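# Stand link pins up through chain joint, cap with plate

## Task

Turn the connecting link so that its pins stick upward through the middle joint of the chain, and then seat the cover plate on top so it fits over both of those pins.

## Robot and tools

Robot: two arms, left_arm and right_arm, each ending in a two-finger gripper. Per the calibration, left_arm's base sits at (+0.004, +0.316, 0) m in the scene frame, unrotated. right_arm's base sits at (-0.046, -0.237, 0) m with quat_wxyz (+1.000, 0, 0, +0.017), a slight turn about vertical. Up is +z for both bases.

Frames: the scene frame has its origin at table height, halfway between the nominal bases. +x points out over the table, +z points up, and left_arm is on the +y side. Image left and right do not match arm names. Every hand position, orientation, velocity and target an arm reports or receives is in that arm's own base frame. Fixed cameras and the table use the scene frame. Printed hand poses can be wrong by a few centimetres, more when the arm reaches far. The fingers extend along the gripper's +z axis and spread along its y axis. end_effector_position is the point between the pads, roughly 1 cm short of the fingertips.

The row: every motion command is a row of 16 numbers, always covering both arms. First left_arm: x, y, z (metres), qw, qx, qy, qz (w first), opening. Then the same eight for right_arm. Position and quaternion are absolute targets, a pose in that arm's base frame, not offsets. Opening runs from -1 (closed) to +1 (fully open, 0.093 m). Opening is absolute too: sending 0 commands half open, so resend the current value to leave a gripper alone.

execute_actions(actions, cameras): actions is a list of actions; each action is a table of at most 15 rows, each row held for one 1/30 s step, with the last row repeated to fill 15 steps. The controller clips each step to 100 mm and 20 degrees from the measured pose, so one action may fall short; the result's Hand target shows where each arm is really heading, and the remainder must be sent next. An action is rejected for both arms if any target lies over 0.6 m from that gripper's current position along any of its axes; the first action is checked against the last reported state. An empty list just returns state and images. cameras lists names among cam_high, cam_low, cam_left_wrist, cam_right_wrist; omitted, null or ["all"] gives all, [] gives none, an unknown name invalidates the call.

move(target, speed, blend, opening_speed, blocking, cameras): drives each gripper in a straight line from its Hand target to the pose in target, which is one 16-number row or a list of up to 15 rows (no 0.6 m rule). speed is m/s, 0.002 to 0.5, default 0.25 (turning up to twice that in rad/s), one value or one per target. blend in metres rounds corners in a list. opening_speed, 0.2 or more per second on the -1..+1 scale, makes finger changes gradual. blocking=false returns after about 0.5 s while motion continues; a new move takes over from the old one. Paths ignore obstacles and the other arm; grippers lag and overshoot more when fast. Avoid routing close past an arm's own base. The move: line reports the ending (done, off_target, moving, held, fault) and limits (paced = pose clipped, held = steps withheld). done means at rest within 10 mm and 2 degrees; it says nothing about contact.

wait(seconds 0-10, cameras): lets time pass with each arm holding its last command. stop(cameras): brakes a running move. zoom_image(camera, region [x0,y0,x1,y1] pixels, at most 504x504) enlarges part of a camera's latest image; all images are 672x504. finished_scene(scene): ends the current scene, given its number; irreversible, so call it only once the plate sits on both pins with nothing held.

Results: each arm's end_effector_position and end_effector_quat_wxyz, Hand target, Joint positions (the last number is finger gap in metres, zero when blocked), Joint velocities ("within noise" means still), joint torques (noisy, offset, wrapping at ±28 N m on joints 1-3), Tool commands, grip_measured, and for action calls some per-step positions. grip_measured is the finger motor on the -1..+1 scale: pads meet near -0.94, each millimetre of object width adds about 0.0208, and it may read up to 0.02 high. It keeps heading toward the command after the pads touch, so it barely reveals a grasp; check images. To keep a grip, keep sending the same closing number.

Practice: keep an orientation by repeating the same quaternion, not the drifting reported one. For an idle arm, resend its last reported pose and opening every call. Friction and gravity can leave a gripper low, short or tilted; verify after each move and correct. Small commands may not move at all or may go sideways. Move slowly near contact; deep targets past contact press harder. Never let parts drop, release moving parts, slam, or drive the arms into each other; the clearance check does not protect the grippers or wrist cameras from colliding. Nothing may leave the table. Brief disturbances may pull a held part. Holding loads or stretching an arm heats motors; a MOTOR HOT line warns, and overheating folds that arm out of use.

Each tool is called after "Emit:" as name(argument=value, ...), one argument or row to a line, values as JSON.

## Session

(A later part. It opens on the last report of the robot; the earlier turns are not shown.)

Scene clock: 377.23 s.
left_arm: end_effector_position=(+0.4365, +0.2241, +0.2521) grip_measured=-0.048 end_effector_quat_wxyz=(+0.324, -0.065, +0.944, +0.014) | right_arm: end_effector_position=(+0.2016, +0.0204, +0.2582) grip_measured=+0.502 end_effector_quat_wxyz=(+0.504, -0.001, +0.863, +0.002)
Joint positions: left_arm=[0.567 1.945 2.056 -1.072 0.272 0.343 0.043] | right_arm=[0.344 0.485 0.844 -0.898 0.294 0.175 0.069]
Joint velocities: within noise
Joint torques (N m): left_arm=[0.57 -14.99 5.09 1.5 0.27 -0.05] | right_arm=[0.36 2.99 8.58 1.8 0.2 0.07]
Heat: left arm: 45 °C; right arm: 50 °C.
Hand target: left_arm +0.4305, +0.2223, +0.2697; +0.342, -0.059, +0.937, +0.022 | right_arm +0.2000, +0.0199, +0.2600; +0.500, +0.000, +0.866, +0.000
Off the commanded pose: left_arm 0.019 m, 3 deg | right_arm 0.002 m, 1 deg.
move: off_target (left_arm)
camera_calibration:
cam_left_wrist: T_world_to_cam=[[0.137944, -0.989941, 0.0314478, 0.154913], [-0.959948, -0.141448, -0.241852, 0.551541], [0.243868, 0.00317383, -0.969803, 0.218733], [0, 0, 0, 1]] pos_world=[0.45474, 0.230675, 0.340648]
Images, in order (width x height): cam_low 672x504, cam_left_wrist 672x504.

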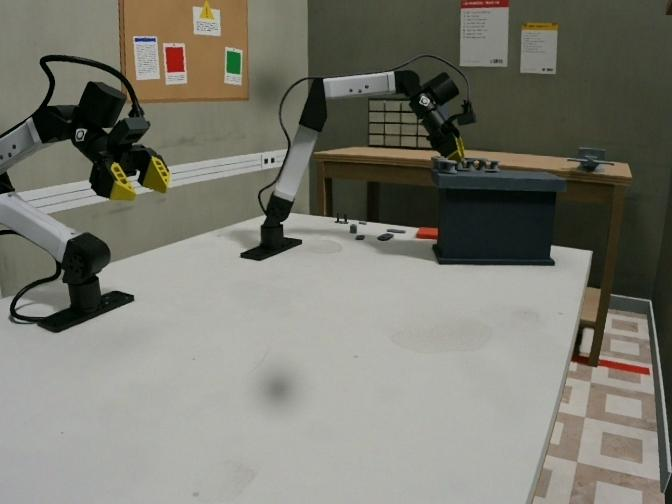

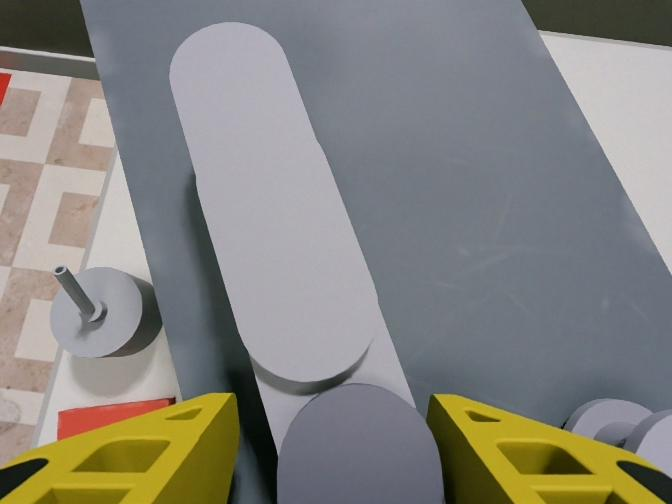

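Emit:
move(
  target=[
    [0.4310,0.2195,0.290,0.3424,-0.0587,0.9359,0.0215,-0.05,0.20,0.02,0.26,0.5,0,0.866,0,0.5],
  ],
  speed=[0.06],
  cameras=["cam_left_wrist","cam_low"],
)

Emit:
zoom_image(
  camera="cam_low",
  region=[400, 130, 500, 205],
)

Scene clock: 385.30 s.
left_arm: end_effector_position=(+0.4299, +0.2198, +0.2751) grip_measured=-0.048 end_effector_quat_wxyz=(+0.327, -0.065, +0.943, +0.016) | right_arm: end_effector_position=(+0.2016, +0.0204, +0.2582) grip_measured=+0.502 end_effector_quat_wxyz=(+0.504, -0.001, +0.863, +0.002)
Joint positions: left_arm=[0.567 1.945 2.15 -1.16 0.272 0.343 0.043] | right_arm=[0.344 0.485 0.844 -0.898 0.294 0.175 0.069]
Joint velocities: within noise
Joint torques (N m): left_arm=[-0.1 -11.15 8.34 1.33 0.23 -0.13] | right_arm=[0.38 3.02 8.61 1.83 0.18 0.03]
Heat: left arm: 50 °C; right arm: 50 °C.
Hand target: left_arm +0.4307, +0.2192, +0.2899; +0.343, -0.059, +0.937, +0.022 | right_arm +0.2000, +0.0199, +0.2600; +0.500, +0.000, +0.866, +0.000
Off the commanded pose: left_arm 0.015 m, 2 deg | right_arm 0.002 m, 1 deg.
move: off_target (left_arm)
camera_calibration:
cam_left_wrist: T_world_to_cam=[[0.137761, -0.990057, 0.0284384, 0.151867], [-0.958449, -0.140494, -0.248266, 0.551061], [0.249793, 0.00694462, -0.968274, 0.238845], [0, 0, 0, 1]] pos_world=[0.447581, 0.226119, 0.363758]
Images, in order (width x height): cam_low 672x504, cam_left_wrist 672x504.

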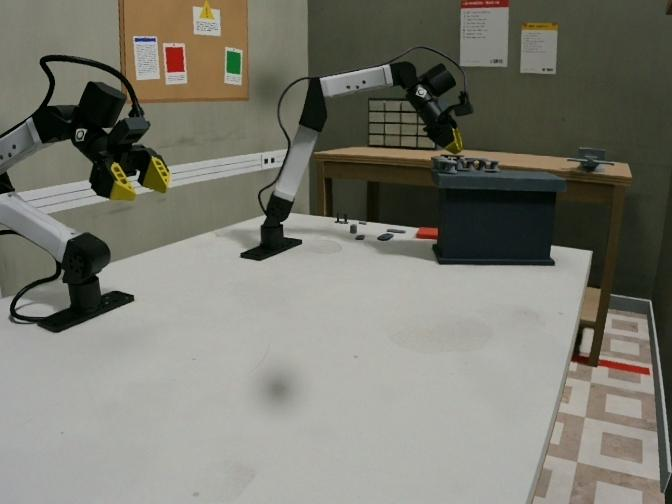

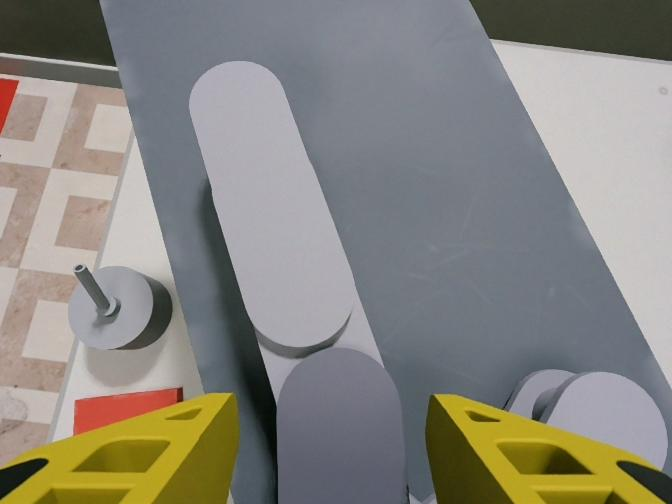

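Scaled by 5.040 from the camera's 672x504 image, which has a finer 960x720 frame.

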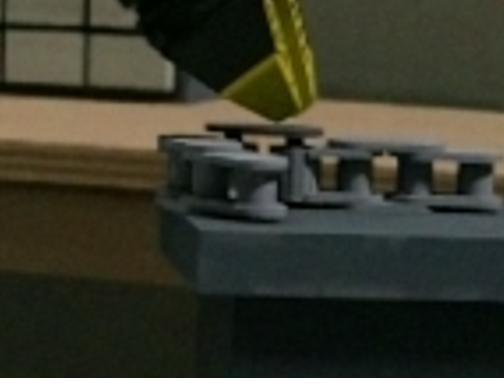

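Emit:
move(
  target=[
    [0.4295,0.2180,0.2755,0.3424,-0.0587,0.9359,0.0215,-0.05,0.20,0.02,0.26,0.5,0,0.866,0,0.5],
  ],
  speed=[0.04],
  cameras=["cam_left_wrist"],
)

Scene clock: 392.43 s.
left_arm: end_effector_position=(+0.4327, +0.2214, +0.2546) grip_measured=-0.048 end_effector_quat_wxyz=(+0.319, -0.066, +0.945, +0.011) | right_arm: end_effector_position=(+0.2016, +0.0204, +0.2582) grip_measured=+0.502 end_effector_quat_wxyz=(+0.504, -0.001, +0.863, +0.002)
Joint positions: left_arm=[0.567 1.942 2.069 -1.101 0.274 0.343 0.043] | right_arm=[0.344 0.485 0.844 -0.898 0.294 0.175 0.069]
Joint velocities: within noise
Joint torques (N m): left_arm=[-0.23 -15.24 5.23 1.54 0.21 -0.13] | right_arm=[0.28 2.88 8.54 1.86 0.16 0.02]
Heat: left arm: 50 °C; right arm: 50 °C.
Hand target: left_arm +0.4293, +0.2178, +0.2753; +0.343, -0.059, +0.937, +0.021 | right_arm +0.2000, +0.0200, +0.2600; +0.500, +0.000, +0.866, +0.000
Off the commanded pose: left_arm 0.021 m, 3 deg | right_arm 0.002 m, 1 deg.
move: off_target (left_arm)
camera_calibration:
cam_left_wrist: T_world_to_cam=[[0.137951, -0.989719, 0.0377617, 0.151079], [-0.962383, -0.142956, -0.231047, 0.546724], [0.23407, -0.00446808, -0.972209, 0.228579], [0, 0, 0, 1]] pos_world=[0.451813, 0.228705, 0.342841]
Images, in order (width x height): cam_left_wrist 672x504.

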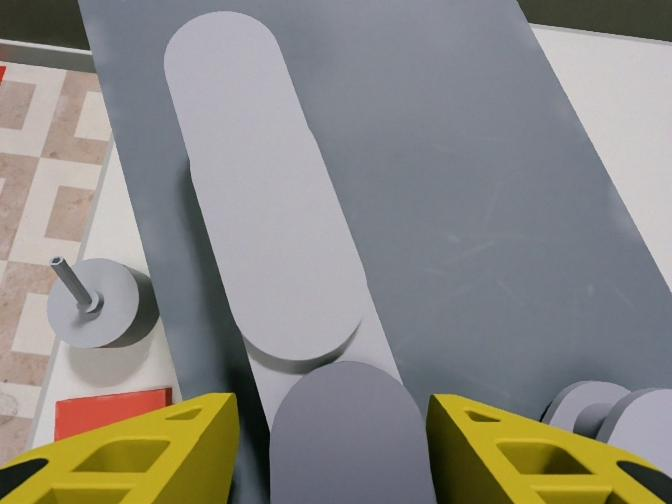

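Emit:
move(
  target=[
    [0.4270,0.2110,0.2790,0.3424,-0.0587,0.9359,0.0215,-0.05,0.20,0.02,0.26,0.5,0,0.866,0,0.5],
  ],
  speed=[0.04],
  cameras=["cam_left_wrist"],
)

Scene clock: 399.27 s.
left_arm: end_effector_position=(+0.4302, +0.2174, +0.2589) grip_measured=-0.048 end_effector_quat_wxyz=(+0.322, -0.063, +0.945, +0.012) | right_arm: end_effector_position=(+0.2016, +0.0204, +0.2582) grip_measured=+0.502 end_effector_quat_wxyz=(+0.504, -0.001, +0.863, +0.002)
Joint positions: left_arm=[0.563 1.922 2.054 -1.099 0.274 0.343 0.043] | right_arm=[0.344 0.485 0.844 -0.898 0.294 0.175 0.069]
Joint velocities: within noise
Joint torques (N m): left_arm=[-0.87 -15.06 5.26 1.52 0.14 -0.24] | right_arm=[0.28 3.03 8.49 1.83 0.25 0.05]
Heat: left arm: 51 °C; right arm: 50 °C.
Hand target: left_arm +0.4269, +0.2111, +0.2787; +0.343, -0.059, +0.937, +0.021 | right_arm +0.2000, +0.0200, +0.2600; +0.500, +0.000, +0.866, +0.000
Off the commanded pose: left_arm 0.021 m, 3 deg | right_arm 0.002 m, 1 deg.
move: off_target (left_arm)
camera_calibration:
cam_left_wrist: T_world_to_cam=[[0.133552, -0.990443, 0.0344363, 0.150235], [-0.961384, -0.137914, -0.238159, 0.545068], [0.240632, -0.0012999, -0.970615, 0.229437], [0, 0, 0, 1]] pos_world=[0.448745, 0.22427, 0.347334]
Images, in order (width x height): cam_left_wrist 672x504.

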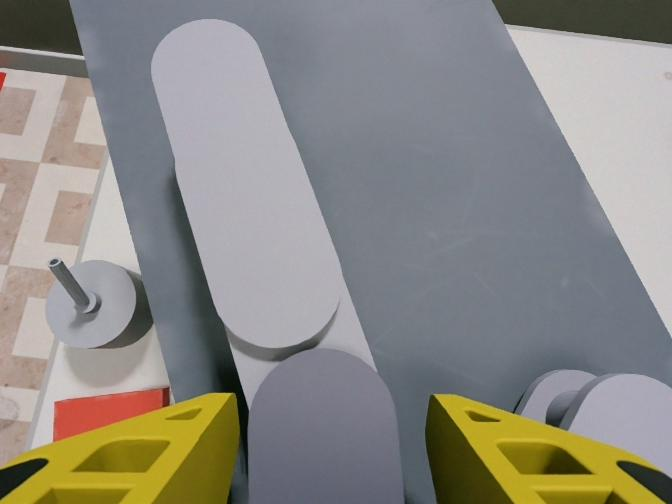

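Emit:
move(
  target=[
    [0.4270,0.2118,0.2790,0.3424,-0.0587,0.9359,0.0215,-0.75,0.20,0.02,0.26,0.5,0,0.866,0,0.5],
  ],
  speed=[0.04],
  opening_speed=0.8,
  cameras=["cam_left_wrist","cam_low"],
)

Emit:
zoom_image(
  camera="cam_low",
  region=[400, 130, 500, 205],
)

Scene clock: 407.20 s.
left_arm: end_effector_position=(+0.4303, +0.2171, +0.2589) grip_measured=-0.456 end_effector_quat_wxyz=(+0.322, -0.063, +0.945, +0.012) | right_arm: end_effector_position=(+0.2016, +0.0204, +0.2582) grip_measured=+0.502 end_effector_quat_wxyz=(+0.504, -0.001, +0.863, +0.002)
Joint positions: left_arm=[0.562 1.922 2.054 -1.099 0.274 0.343 0.023] | right_arm=[0.344 0.485 0.844 -0.898 0.294 0.175 0.069]
Joint velocities: within noise
Joint torques (N m): left_arm=[-0.73 -14.86 5.46 1.51 0.15 -0.23] | right_arm=[0.36 3.02 8.55 1.85 0.19 0.07]
Heat: left arm: 52 °C; right arm: 50 °C.
Hand target: left_arm +0.4269, +0.2118, +0.2787; +0.343, -0.059, +0.937, +0.021 | right_arm +0.2000, +0.0200, +0.2600; +0.500, +0.000, +0.866, +0.000
Off the commanded pose: left_arm 0.021 m, 3 deg | right_arm 0.002 m, 1 deg.
move: off_target (left_arm)
camera_calibration:
cam_left_wrist: T_world_to_cam=[[0.132796, -0.990545, 0.0344363, 0.150235], [-0.961489, -0.13718, -0.238159, 0.545068], [0.240631, -0.00148349, -0.970615, 0.229437], [0, 0, 0, 1]] pos_world=[0.448916, 0.223928, 0.347334]
Images, in order (width x height): cam_low 672x504, cam_left_wrist 672x504.

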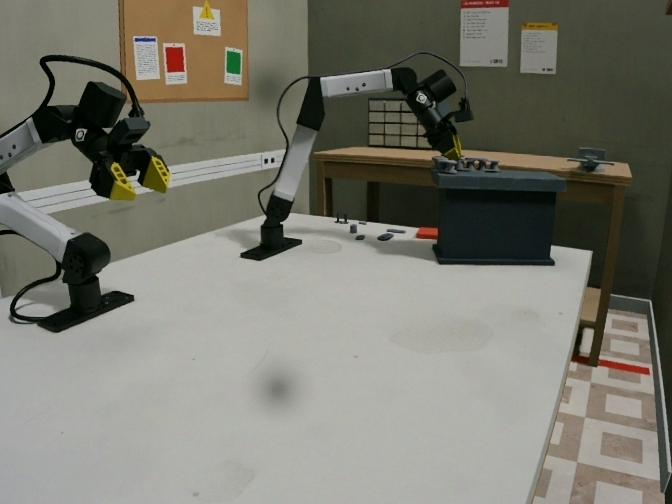

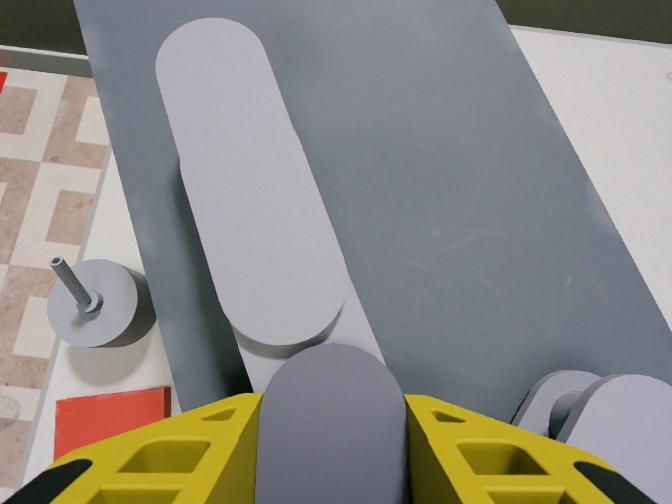

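Scaled by 5.040 from the camera's 672x504 image, which has a finer 960x720 frame.

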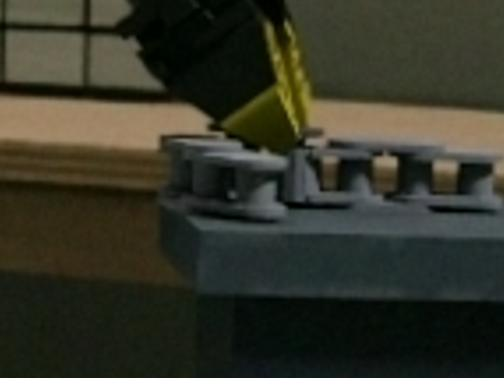

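Emit:
move(
  target=[
    [0.4300,0.2145,0.3000,0.3424,-0.0587,0.9359,0.0215,-0.75,0.20,0.02,0.26,0.5,0,0.866,0,0.5],
    [0.4200,0.2100,0.3600,0.3424,-0.0587,0.9359,0.0215,-0.75,0.20,0.02,0.26,0.5,0,0.866,0,0.5],
  ],
  speed=[0.04,0.06],
  blend=0.005,
  cameras=["cam_left_wrist","cam_low"],
)

Emit:
zoom_image(
  camera="cam_low",
  region=[400, 110, 500, 205],
)

Scene clock: 419.17 s.
left_arm: end_effector_position=(+0.4162, +0.2082, +0.3544) grip_measured=-0.456 end_effector_quat_wxyz=(+0.355, -0.059, +0.933, +0.029) | right_arm: end_effector_position=(+0.2016, +0.0204, +0.2582) grip_measured=+0.502 end_effector_quat_wxyz=(+0.504, -0.001, +0.863, +0.002)
Joint positions: left_arm=[0.562 2.147 2.84 -1.58 0.274 0.337 0.023] | right_arm=[0.344 0.485 0.844 -0.898 0.294 0.175 0.069]
Joint velocities: within noise
Joint torques (N m): left_arm=[-0.1 -9.1 6.57 1.62 0.19 -0.29] | right_arm=[0.4 3.03 8.64 1.86 0.18 0.02]
Heat: left arm: 54 °C; right arm: 50 °C.
Hand target: left_arm +0.4196, +0.2098, +0.3595; +0.367, -0.061, +0.928, +0.031 | right_arm +0.2000, +0.0200, +0.2600; +0.500, +0.000, +0.866, +0.000
Off the commanded pose: left_arm 0.007 m, 2 deg | right_arm 0.002 m, 1 deg.
elbow stopped short (left arm): the move would have taken joint 3 (elbow) straighter than the controller allows.
joint read past its limit (left arm) — joint 4 (wrist pitch), lower limit.
move: done
camera_calibration:
cam_left_wrist: T_world_to_cam=[[0.135542, -0.990758, 0.00512481, 0.14931], [-0.942584, -0.130542, -0.307399, 0.568303], [0.305228, 0.036835, -0.951567, 0.283881], [0, 0, 0, 1]] pos_world=[0.428787, 0.211661, 0.444062]
Images, in order (width x height): cam_low 672x504, cam_left_wrist 672x504.

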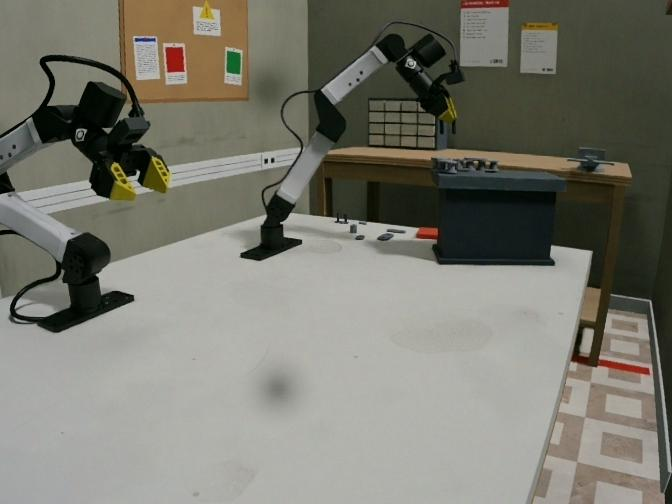

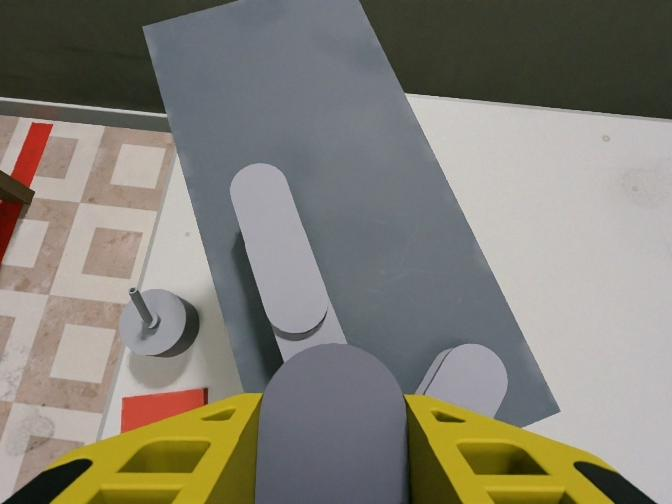

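Scaled by 5.040 from the camera's 672x504 image, which has a finer 960x720 frame.

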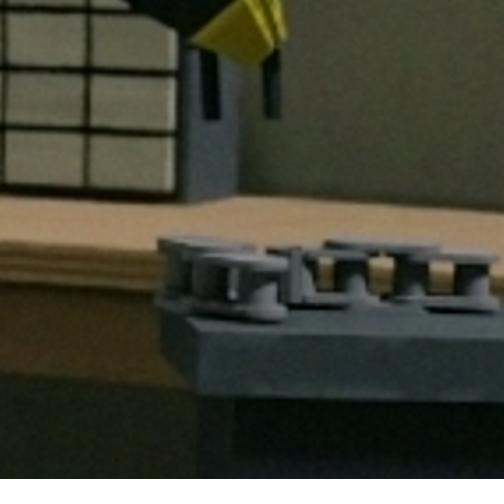

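Emit:
move(
  target=[
    [0.33,0.08,0.330,0.3,-0.03,0.93,-0.1,-0.75,0.20,0.02,0.26,0.5,0,0.866,0,0.5],
    [0.2069,-0.2743,0.25,0.138,-0.138,0.6936,-0.6936,-0.75,0.20,0.02,0.26,0.5,0,0.866,0,0.5],
  ],
  speed=[0.15,0.2],
  blend=0.03,
)

Scene clock: 527.40 s.
left_arm: end_effector_position=(+0.2062, -0.2732, +0.2450) grip_measured=-0.456 end_effector_quat_wxyz=(+0.131, -0.139, +0.704, -0.684) | right_arm: end_effector_position=(+0.2016, +0.0204, +0.2582) grip_measured=+0.502 end_effector_quat_wxyz=(+0.504, -0.001, +0.863, +0.002)
Joint positions: left_arm=[-0.686 0.974 0.413 0.528 0.499 -1.561 0.023] | right_arm=[0.344 0.485 0.844 -0.898 0.294 0.175 0.069]
Joint velocities: within noise
Joint torques (N m): left_arm=[-0.95 -1.81 6.12 2.39 -0.14 -0.2] | right_arm=[0.2 2.95 8.57 1.86 0.17 0.08]
Heat: left arm: 49 °C; right arm: 51 °C.
Hand target: left_arm +0.2067, -0.2741, +0.2501; +0.138, -0.138, +0.694, -0.693 | right_arm +0.2000, +0.0200, +0.2600; +0.500, +0.000, +0.866, +0.000
Off the commanded pose: left_arm 0.005 m, 2 deg | right_arm 0.002 m, 1 deg.
move: done
camera_calibration:
cam_left_wrist: T_world_to_cam=[[0.0262129, -0.0109805, 0.999596, -0.252026], [-0.999195, 0.0300807, 0.0265328, 0.247598], [-0.0303599, -0.999487, -0.0101831, -0.182921], [0, 0, 0, 1]] pos_world=[0.248451, -0.193042, 0.243492]
cam_right_wrist: T_world_to_cam=[[-0.010658, -0.999942, 0.00133753, 0.0222033], [-0.820878, 0.00798559, -0.571048, 0.350021], [0.571005, -0.00718419, -0.820915, 0.178335], [0, 0, 0, 1]] pos_world=[0.185731, 0.0206881, 0.346247]

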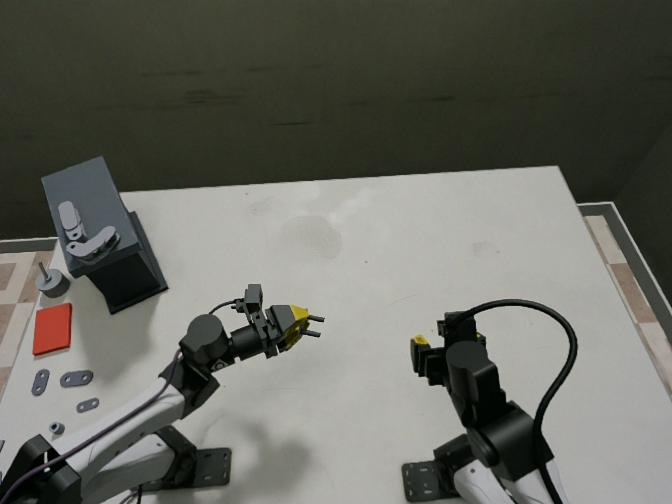

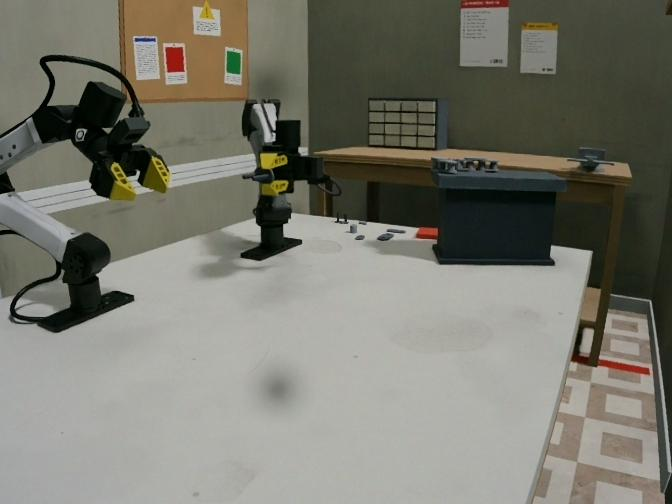

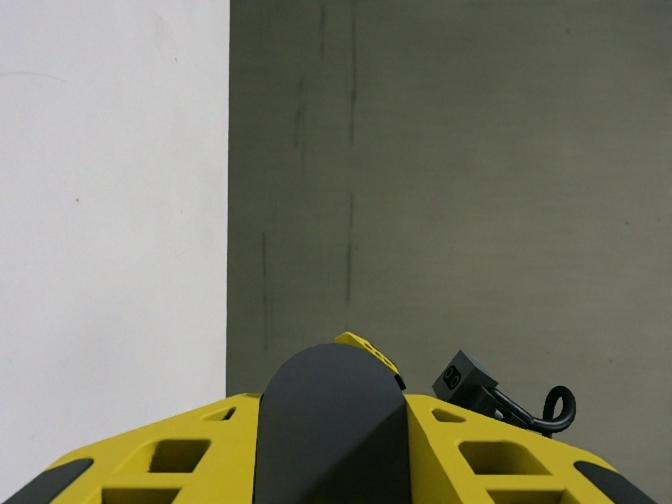

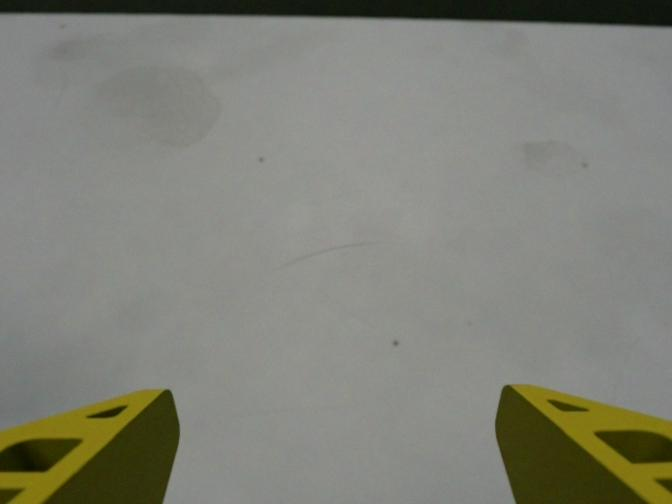

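Emit:
move(
  target=[
    [0.2069,-0.2743,0.25,0.138,-0.138,0.6936,-0.6936,-0.75,0.22,0.09,0.26,0.61,-0.2,0.70,0.2,0.45],
    [0.2069,-0.2743,0.25,0.138,-0.138,0.6936,-0.6936,-0.75,0.2299,0.1564,0.250,0.5662,-0.4236,0.5662,0.4236,0.45],
  ],
  speed=[0.2,0.15],
  blend=0.02,
)

Scene clock: 557.67 s.
left_arm: end_effector_position=(+0.2025, -0.2757, +0.2435) grip_measured=-0.456 end_effector_quat_wxyz=(+0.126, -0.136, +0.705, -0.684) | right_arm: end_effector_position=(+0.2325, +0.1541, +0.2534) grip_measured=+0.452 end_effector_quat_wxyz=(+0.572, -0.422, +0.568, +0.415)
Joint positions: left_arm=[-0.7 0.974 0.409 0.529 0.498 -1.561 0.023] | right_arm=[-0.036 0.955 0.411 0.544 -1.303 -0.011 0.067]
Joint velocities: within noise
Joint torques (N m): left_arm=[0.34 -1.83 6.39 2.39 -0.14 -0.21] | right_arm=[0.27 -0.7 6.38 1.8 -0.11 0.04]
Heat: left arm: 43 °C; right arm: 50 °C.
Hand target: left_arm +0.2067, -0.2742, +0.2500; +0.138, -0.138, +0.694, -0.693 | right_arm +0.2299, +0.1563, +0.2500; +0.566, -0.424, +0.566, +0.423
Off the commanded pose: left_arm 0.008 m, 2 deg | right_arm 0.005 m, 1 deg.
move: done
camera_calibration:
cam_left_wrist: T_world_to_cam=[[0.0288048, -0.0127695, 0.999503, -0.251502], [-0.998678, 0.0422122, 0.0293203, 0.246604], [-0.0425656, -0.999027, -0.0115367, -0.18262], [0, 0, 0, 1]] pos_world=[0.245749, -0.196064, 0.24204]
cam_right_wrist: T_world_to_cam=[[0.949804, -0.312759, 0.00736376, -0.174465], [-0.129635, -0.414888, -0.90059, 0.359528], [0.284723, 0.85443, -0.434606, -0.00636266], [0, 0, 0, 1]] pos_world=[0.214127, 0.100034, 0.322307]

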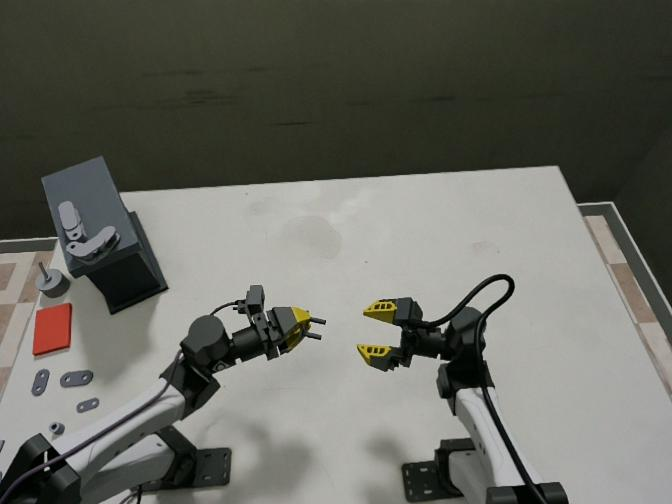

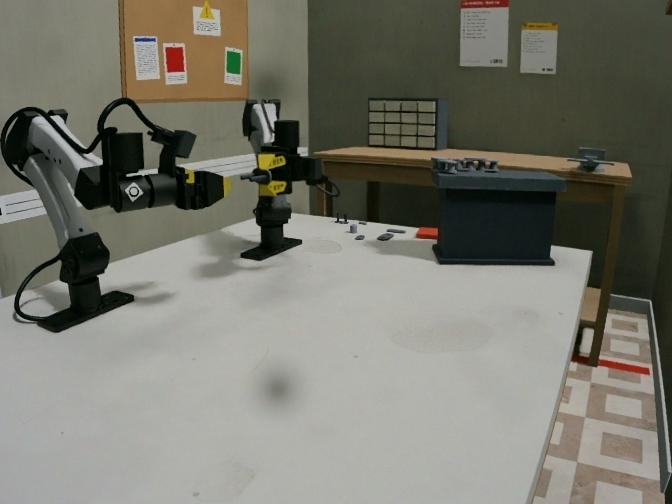

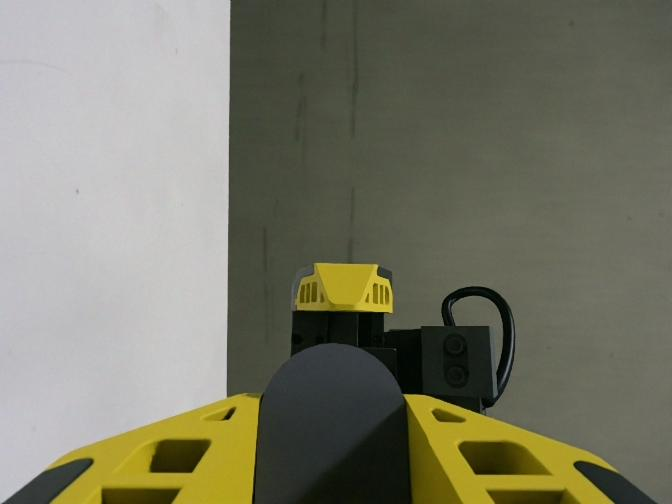

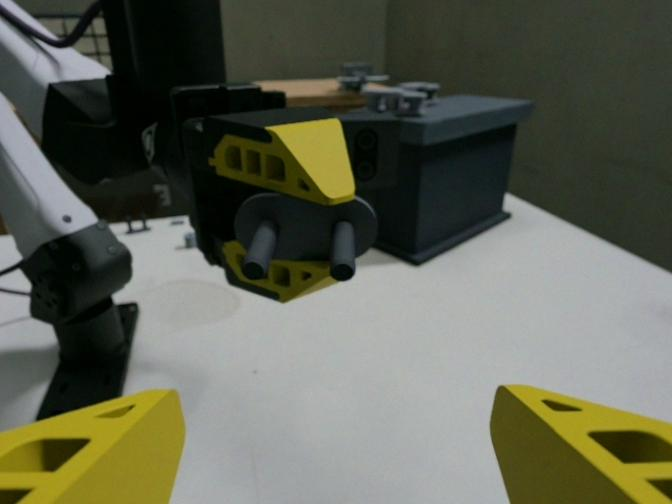

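Emit:
move(
  target=[
    [0.2069,-0.2743,0.25,0.138,-0.138,0.6936,-0.6936,-0.75,0.2355,0.2130,0.244,0.5695,-0.4193,0.5695,0.4193,0.35],
  ],
  speed=[0.08],
  cameras=["cam_right_wrist","cam_high"],
)

Emit:
zoom_image(
  camera="cam_high",
  region=[230, 270, 450, 400],
)

Scene clock: 585.93 s.
left_arm: end_effector_position=(+0.2025, -0.2757, +0.2435) grip_measured=-0.456 end_effector_quat_wxyz=(+0.126, -0.136, +0.705, -0.684) | right_arm: end_effector_position=(+0.2352, +0.2115, +0.2468) grip_measured=+0.352 end_effector_quat_wxyz=(+0.571, -0.422, +0.567, +0.417)
Joint positions: left_arm=[-0.7 0.974 0.409 0.529 0.498 -1.561 0.023] | right_arm=[0.266 1.029 0.411 0.62 -1.006 -0.008 0.062]
Joint velocities: within noise
Joint torques (N m): left_arm=[0.35 -1.83 6.38 2.39 -0.14 -0.21] | right_arm=[0.58 -1.25 6.78 1.99 0.08 0.01]
Heat: left arm: 45 °C; right arm: 48 °C.
Hand target: left_arm +0.2067, -0.2742, +0.2500; +0.138, -0.138, +0.694, -0.693 | right_arm +0.2354, +0.2130, +0.2440; +0.569, -0.419, +0.569, +0.419
Off the commanded pose: left_arm 0.008 m, 2 deg | right_arm 0.003 m, 1 deg.
move: done
camera_calibration:
cam_right_wrist: T_world_to_cam=[[0.951235, -0.308416, 0.0055974, -0.159887], [-0.129014, -0.414264, -0.900966, 0.377537], [0.280191, 0.856309, -0.433853, -0.0585498], [0, 0, 0, 1]] pos_world=[0.217203, 0.157225, 0.315641]
Images, in order (width x height): cam_high 672x504, cam_right_wrist 672x504.

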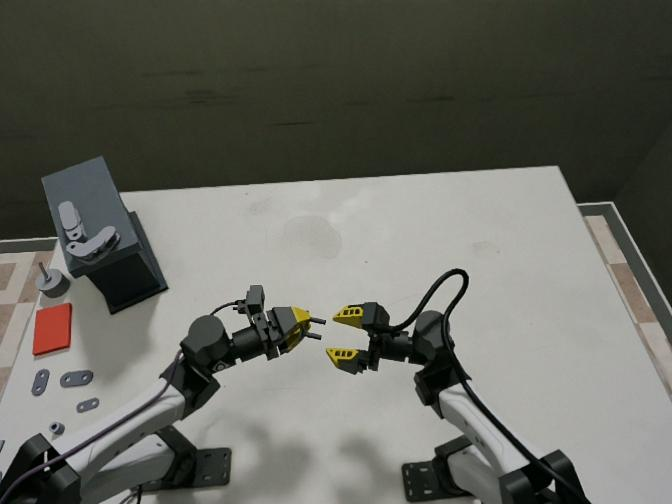

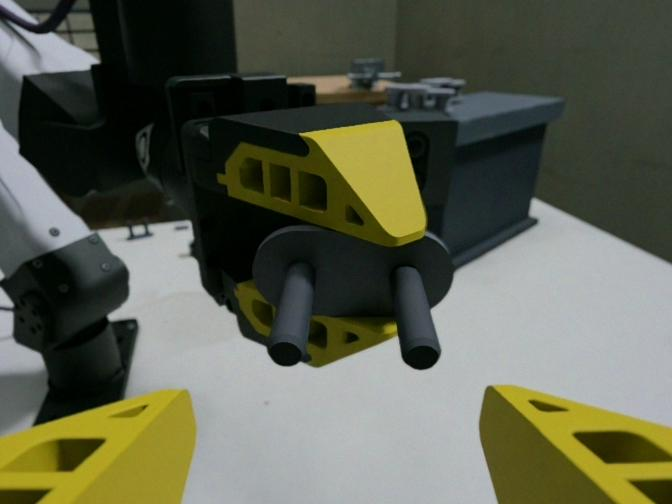

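Scaled by 2.291 from the camera's 672x504 image, which has a finer 960x720 frame.

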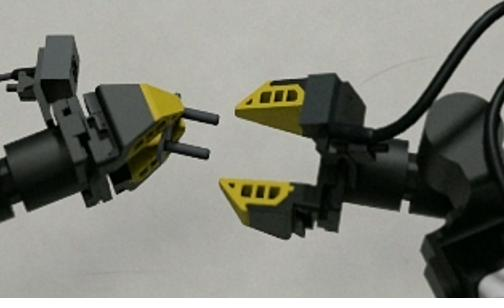

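Emit:
move(
  target=[
    [0.2069,-0.2743,0.25,0.138,-0.138,0.6936,-0.6936,-0.75,0.2450,0.2295,0.2475,0.5695,-0.4193,0.5695,0.4193,0.35],
  ],
  speed=[0.05],
  cameras=["cam_right_wrist","cam_high"],
)

Emit:
zoom_image(
  camera="cam_high",
  region=[230, 270, 450, 400],
)

Scene clock: 605.07 s.
left_arm: end_effector_position=(+0.2025, -0.2757, +0.2435) grip_measured=-0.456 end_effector_quat_wxyz=(+0.126, -0.136, +0.705, -0.684) | right_arm: end_effector_position=(+0.2416, +0.2268, +0.2390) grip_measured=+0.352 end_effector_quat_wxyz=(+0.562, -0.419, +0.576, +0.421)
Joint positions: left_arm=[-0.7 0.974 0.409 0.529 0.498 -1.561 0.023] | right_arm=[0.33 1.098 0.428 0.645 -0.942 -0.006 0.062]
Joint velocities: within noise
Joint torques (N m): left_arm=[0.34 -1.83 6.39 2.39 -0.13 -0.21] | right_arm=[0.16 -1.63 9.29 2.09 0.09 0.07]
Heat: left arm: 45 °C; right arm: 47 °C.
Hand target: left_arm +0.2067, -0.2742, +0.2500; +0.138, -0.138, +0.694, -0.693 | right_arm +0.2447, +0.2292, +0.2475; +0.569, -0.419, +0.569, +0.419
Off the commanded pose: left_arm 0.008 m, 2 deg | right_arm 0.010 m, 1 deg.
move: done
camera_calibration:
cam_right_wrist: T_world_to_cam=[[0.951309, -0.307749, -0.0173444, -0.155824], [-0.152703, -0.421659, -0.893804, 0.383421], [0.267754, 0.852933, -0.448122, -0.0696527], [0, 0, 0, 1]] pos_world=[0.225436, 0.173127, 0.308787]
Images, in order (width x height): cam_high 672x504, cam_right_wrist 672x504.

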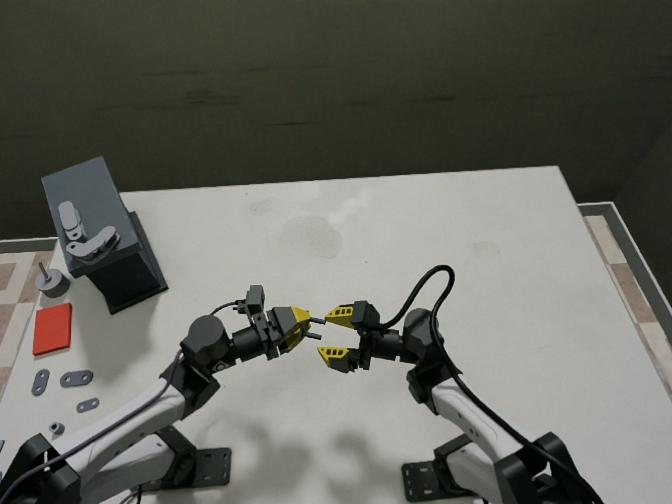

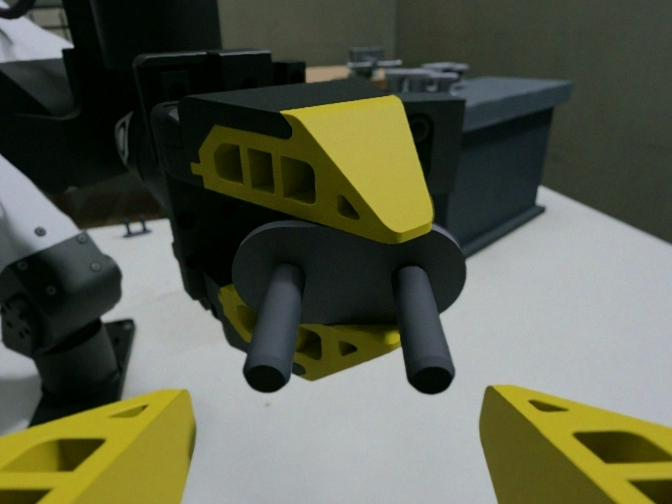

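Scaled by 2.291 from the camera's 672x504 image, which has a finer 960x720 frame.

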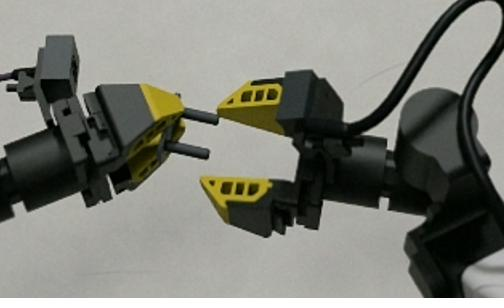

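Emit:
move(
  target=[
    [0.2069,-0.2743,0.25,0.138,-0.138,0.6936,-0.6936,-0.75,0.2480,0.2285,0.2580,0.5695,-0.4193,0.5695,0.4193,0.35],
  ],
  speed=[0.05],
  cameras=["cam_right_wrist"],
)

Scene clock: 614.63 s.
left_arm: end_effector_position=(+0.2025, -0.2757, +0.2435) grip_measured=-0.456 end_effector_quat_wxyz=(+0.126, -0.136, +0.705, -0.684) | right_arm: end_effector_position=(+0.2457, +0.2281, +0.2530) grip_measured=+0.352 end_effector_quat_wxyz=(+0.571, -0.421, +0.567, +0.418)
Joint positions: left_arm=[-0.7 0.974 0.409 0.529 0.498 -1.561 0.023] | right_arm=[0.33 1.098 0.468 0.632 -0.941 -0.005 0.062]
Joint velocities: within noise
Joint torques (N m): left_arm=[0.34 -1.83 6.39 2.39 -0.13 -0.21] | right_arm=[-0.39 -2.58 9.44 1.67 -0.02 0.08]
Heat: left arm: 46 °C; right arm: 48 °C.
Hand target: left_arm +0.2067, -0.2742, +0.2500; +0.138, -0.138, +0.694, -0.693 | right_arm +0.2480, +0.2284, +0.2579; +0.570, -0.419, +0.569, +0.419
Off the commanded pose: left_arm 0.008 m, 2 deg | right_arm 0.006 m, 0 deg.
move: done
camera_calibration:
cam_right_wrist: T_world_to_cam=[[0.951127, -0.308781, 0.00348754, -0.164072], [-0.130842, -0.413207, -0.901188, 0.39165], [0.279711, 0.856688, -0.433414, -0.0730962], [0, 0, 0, 1]] pos_world=[0.227743, 0.173791, 0.321841]
Images, in order (width x height): cam_right_wrist 672x504.

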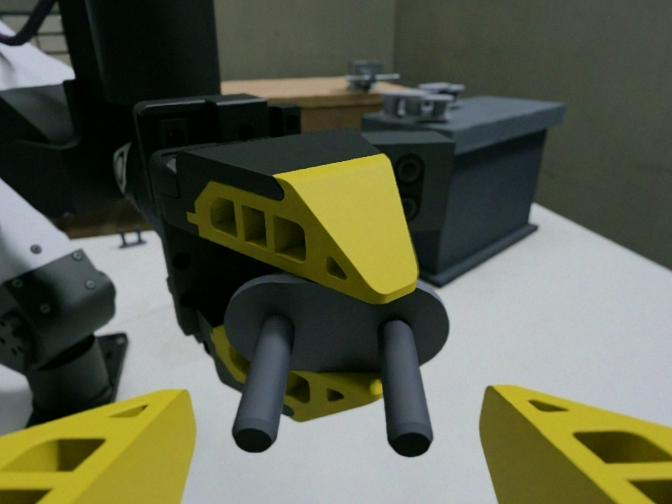

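Emit:
move(
  target=[
    [0.2069,-0.2743,0.25,0.138,-0.138,0.6936,-0.6936,-0.75,0.2522,0.2437,0.2565,0.5695,-0.4193,0.5695,0.4193,0.35],
  ],
  speed=[0.04],
  cameras=["cam_right_wrist","cam_high","cam_low"],
)

Emit:
zoom_image(
  camera="cam_high",
  region=[230, 270, 450, 400],
)

Scene clock: 624.17 s.
left_arm: end_effector_position=(+0.2025, -0.2757, +0.2435) grip_measured=-0.456 end_effector_quat_wxyz=(+0.126, -0.136, +0.705, -0.684) | right_arm: end_effector_position=(+0.2489, +0.2409, +0.2485) grip_measured=+0.352 end_effector_quat_wxyz=(+0.563, -0.420, +0.575, +0.421)
Joint positions: left_arm=[-0.7 0.974 0.409 0.529 0.498 -1.561 0.023] | right_arm=[0.381 1.14 0.487 0.631 -0.891 -0.005 0.062]
Joint velocities: within noise
Joint torques (N m): left_arm=[0.35 -1.81 6.39 2.39 -0.13 -0.21] | right_arm=[0.31 -2.15 9.65 2.01 0.09 0.05]
Heat: left arm: 46 °C; right arm: 49 °C.
Hand target: left_arm +0.2067, -0.2742, +0.2500; +0.138, -0.138, +0.694, -0.693 | right_arm +0.2520, +0.2435, +0.2564; +0.569, -0.419, +0.569, +0.419
Off the commanded pose: left_arm 0.008 m, 2 deg | right_arm 0.009 m, 1 deg.
move: done
camera_calibration:
cam_right_wrist: T_world_to_cam=[[0.951478, -0.307378, -0.0144708, -0.15912], [-0.14964, -0.421091, -0.894589, 0.398214], [0.268883, 0.853347, -0.446655, -0.0801028], [0, 0, 0, 1]] pos_world=[0.232526, 0.18713, 0.318157]
Images, in order (width x height): cam_high 672x504, cam_low 672x504, cam_right_wrist 672x504.

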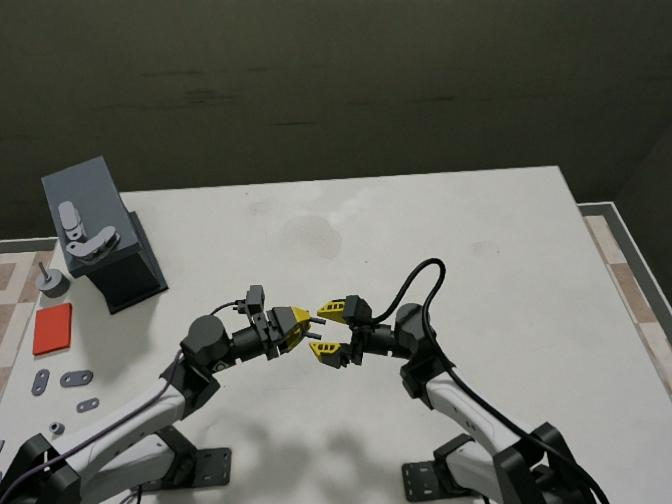

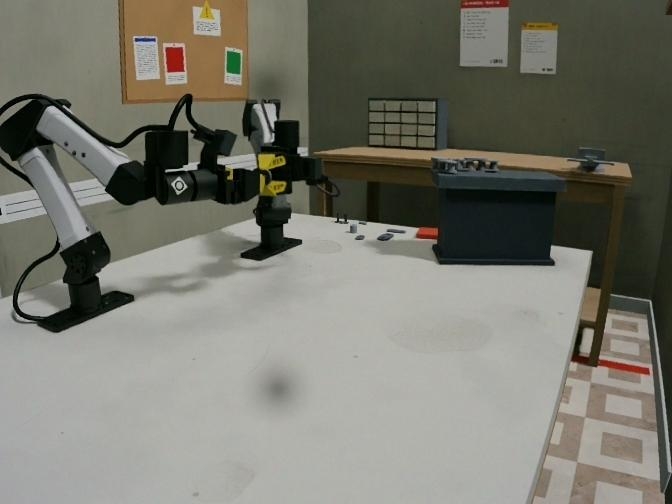

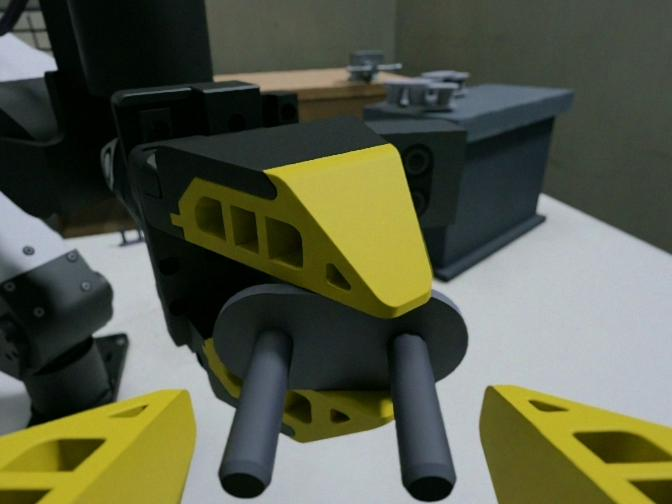

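Scaled by 2.291 from the camera's 672x504 image, which has a finer 960x720 frame.

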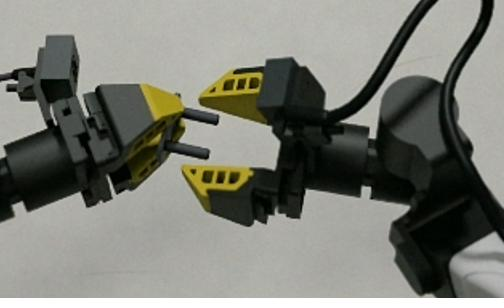

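Emit:
move(
  target=[
    [0.2069,-0.2743,0.25,0.138,-0.138,0.6936,-0.6936,-0.75,0.2530,0.2455,0.2570,0.5695,-0.4193,0.5695,0.4193,0.35],
    [0.2069,-0.2743,0.25,0.138,-0.138,0.6936,-0.6936,-0.75,0.2530,0.2455,0.2570,0.5695,-0.4193,0.5695,0.4193,-0.55],
  ],
  speed=[0.04],
  opening_speed=0.5,
  cameras=["cam_right_wrist","cam_high","cam_left_wrist"],
)

Emit:
zoom_image(
  camera="cam_high",
  region=[230, 270, 450, 400],
)

speed must be one number or one for each of the 2 targets, got a list of 1; nothing of the call was run

Scaled by 2.291 from the camera's 672x504 image, which has a finer 960x720 frame.

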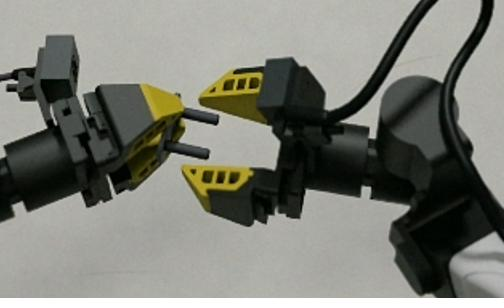

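Emit:
move(
  target=[
    [0.2069,-0.2743,0.25,0.138,-0.138,0.6936,-0.6936,-0.75,0.2530,0.2455,0.2570,0.5695,-0.4193,0.5695,0.4193,0.35],
    [0.2069,-0.2743,0.25,0.138,-0.138,0.6936,-0.6936,-0.75,0.2530,0.2455,0.2570,0.5695,-0.4193,0.5695,0.4193,-0.55],
  ],
  speed=0.04,
  opening_speed=0.5,
  cameras=["cam_right_wrist","cam_high","cam_left_wrist"],
)

Emit:
zoom_image(
  camera="cam_high",
  region=[230, 270, 450, 400],
)

Scene clock: 645.50 s.
left_arm: end_effector_position=(+0.2036, -0.2753, +0.2436) grip_measured=-0.456 end_effector_quat_wxyz=(+0.129, -0.138, +0.705, -0.684) | right_arm: end_effector_position=(+0.2507, +0.2423, +0.2491) grip_measured=-0.215 end_effector_quat_wxyz=(+0.564, -0.418, +0.576, +0.419)
Joint positions: left_arm=[-0.7 0.974 0.409 0.53 0.491 -1.562 0.023] | right_arm=[0.387 1.146 0.493 0.631 -0.879 -0.005 0.035]
Joint velocities: within noise
Joint torques (N m): left_arm=[0.32 -1.8 6.38 2.39 -0.07 -0.2] | right_arm=[0.42 -2.18 9.52 2.02 -0.05 0.01]
Heat: left arm: 47 °C; right arm: 50 °C.
Hand target: left_arm +0.2067, -0.2742, +0.2500; +0.138, -0.138, +0.694, -0.693 | right_arm +0.2528, +0.2452, +0.2570; +0.570, -0.419, +0.569, +0.419
Off the commanded pose: left_arm 0.007 m, 2 deg | right_arm 0.009 m, 1 deg.
move: done
camera_calibration:
cam_left_wrist: T_world_to_cam=[[0.0287935, -0.0123712, 0.999509, -0.251483], [-0.998961, 0.0349709, 0.0292106, 0.24581], [-0.0353151, -0.999312, -0.0113514, -0.183724], [0, 0, 0, 1]] pos_world=[0.246308, -0.195305, 0.242093]
cam_right_wrist: T_world_to_cam=[[0.949347, -0.313905, -0.014294, -0.158406], [-0.152436, -0.420282, -0.894498, 0.400093], [0.27478, 0.851368, -0.446844, -0.0824842], [0, 0, 0, 1]] pos_world=[0.234036, 0.188652, 0.31876]
Images, in order (width x height): cam_high 672x504, cam_left_wrist 672x504, cam_right_wrist 672x504.

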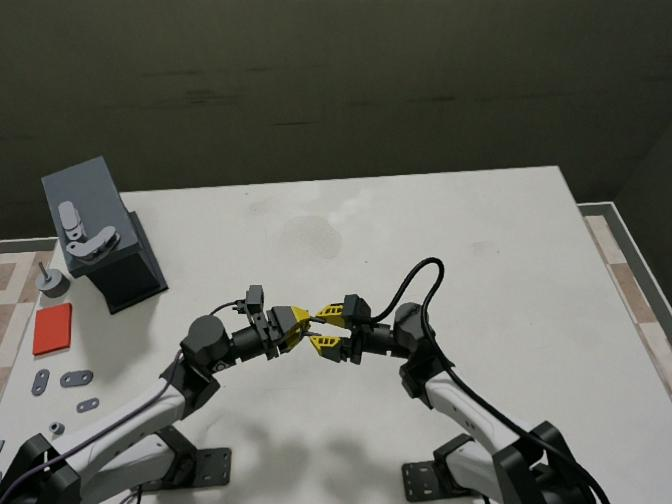

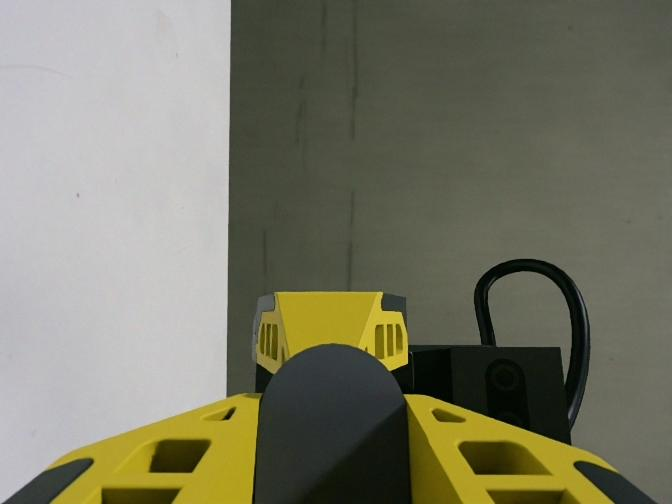

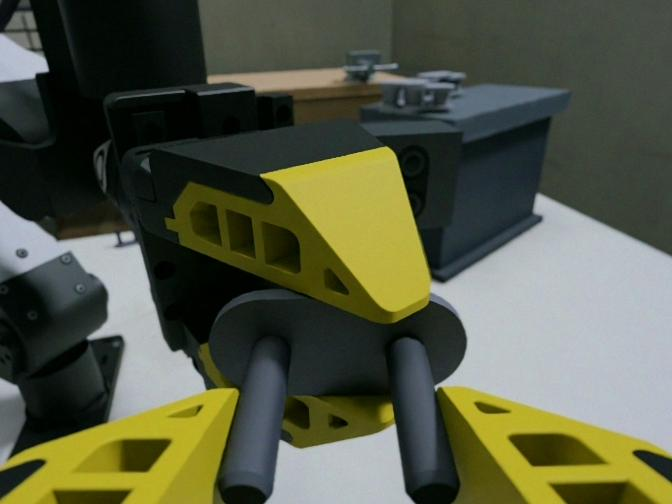

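Scaled by 2.291 from the camera's 672x504 image, which has a finer 960x720 frame.

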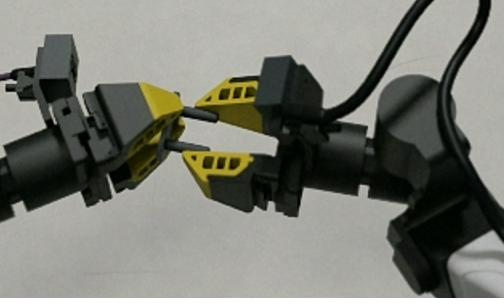

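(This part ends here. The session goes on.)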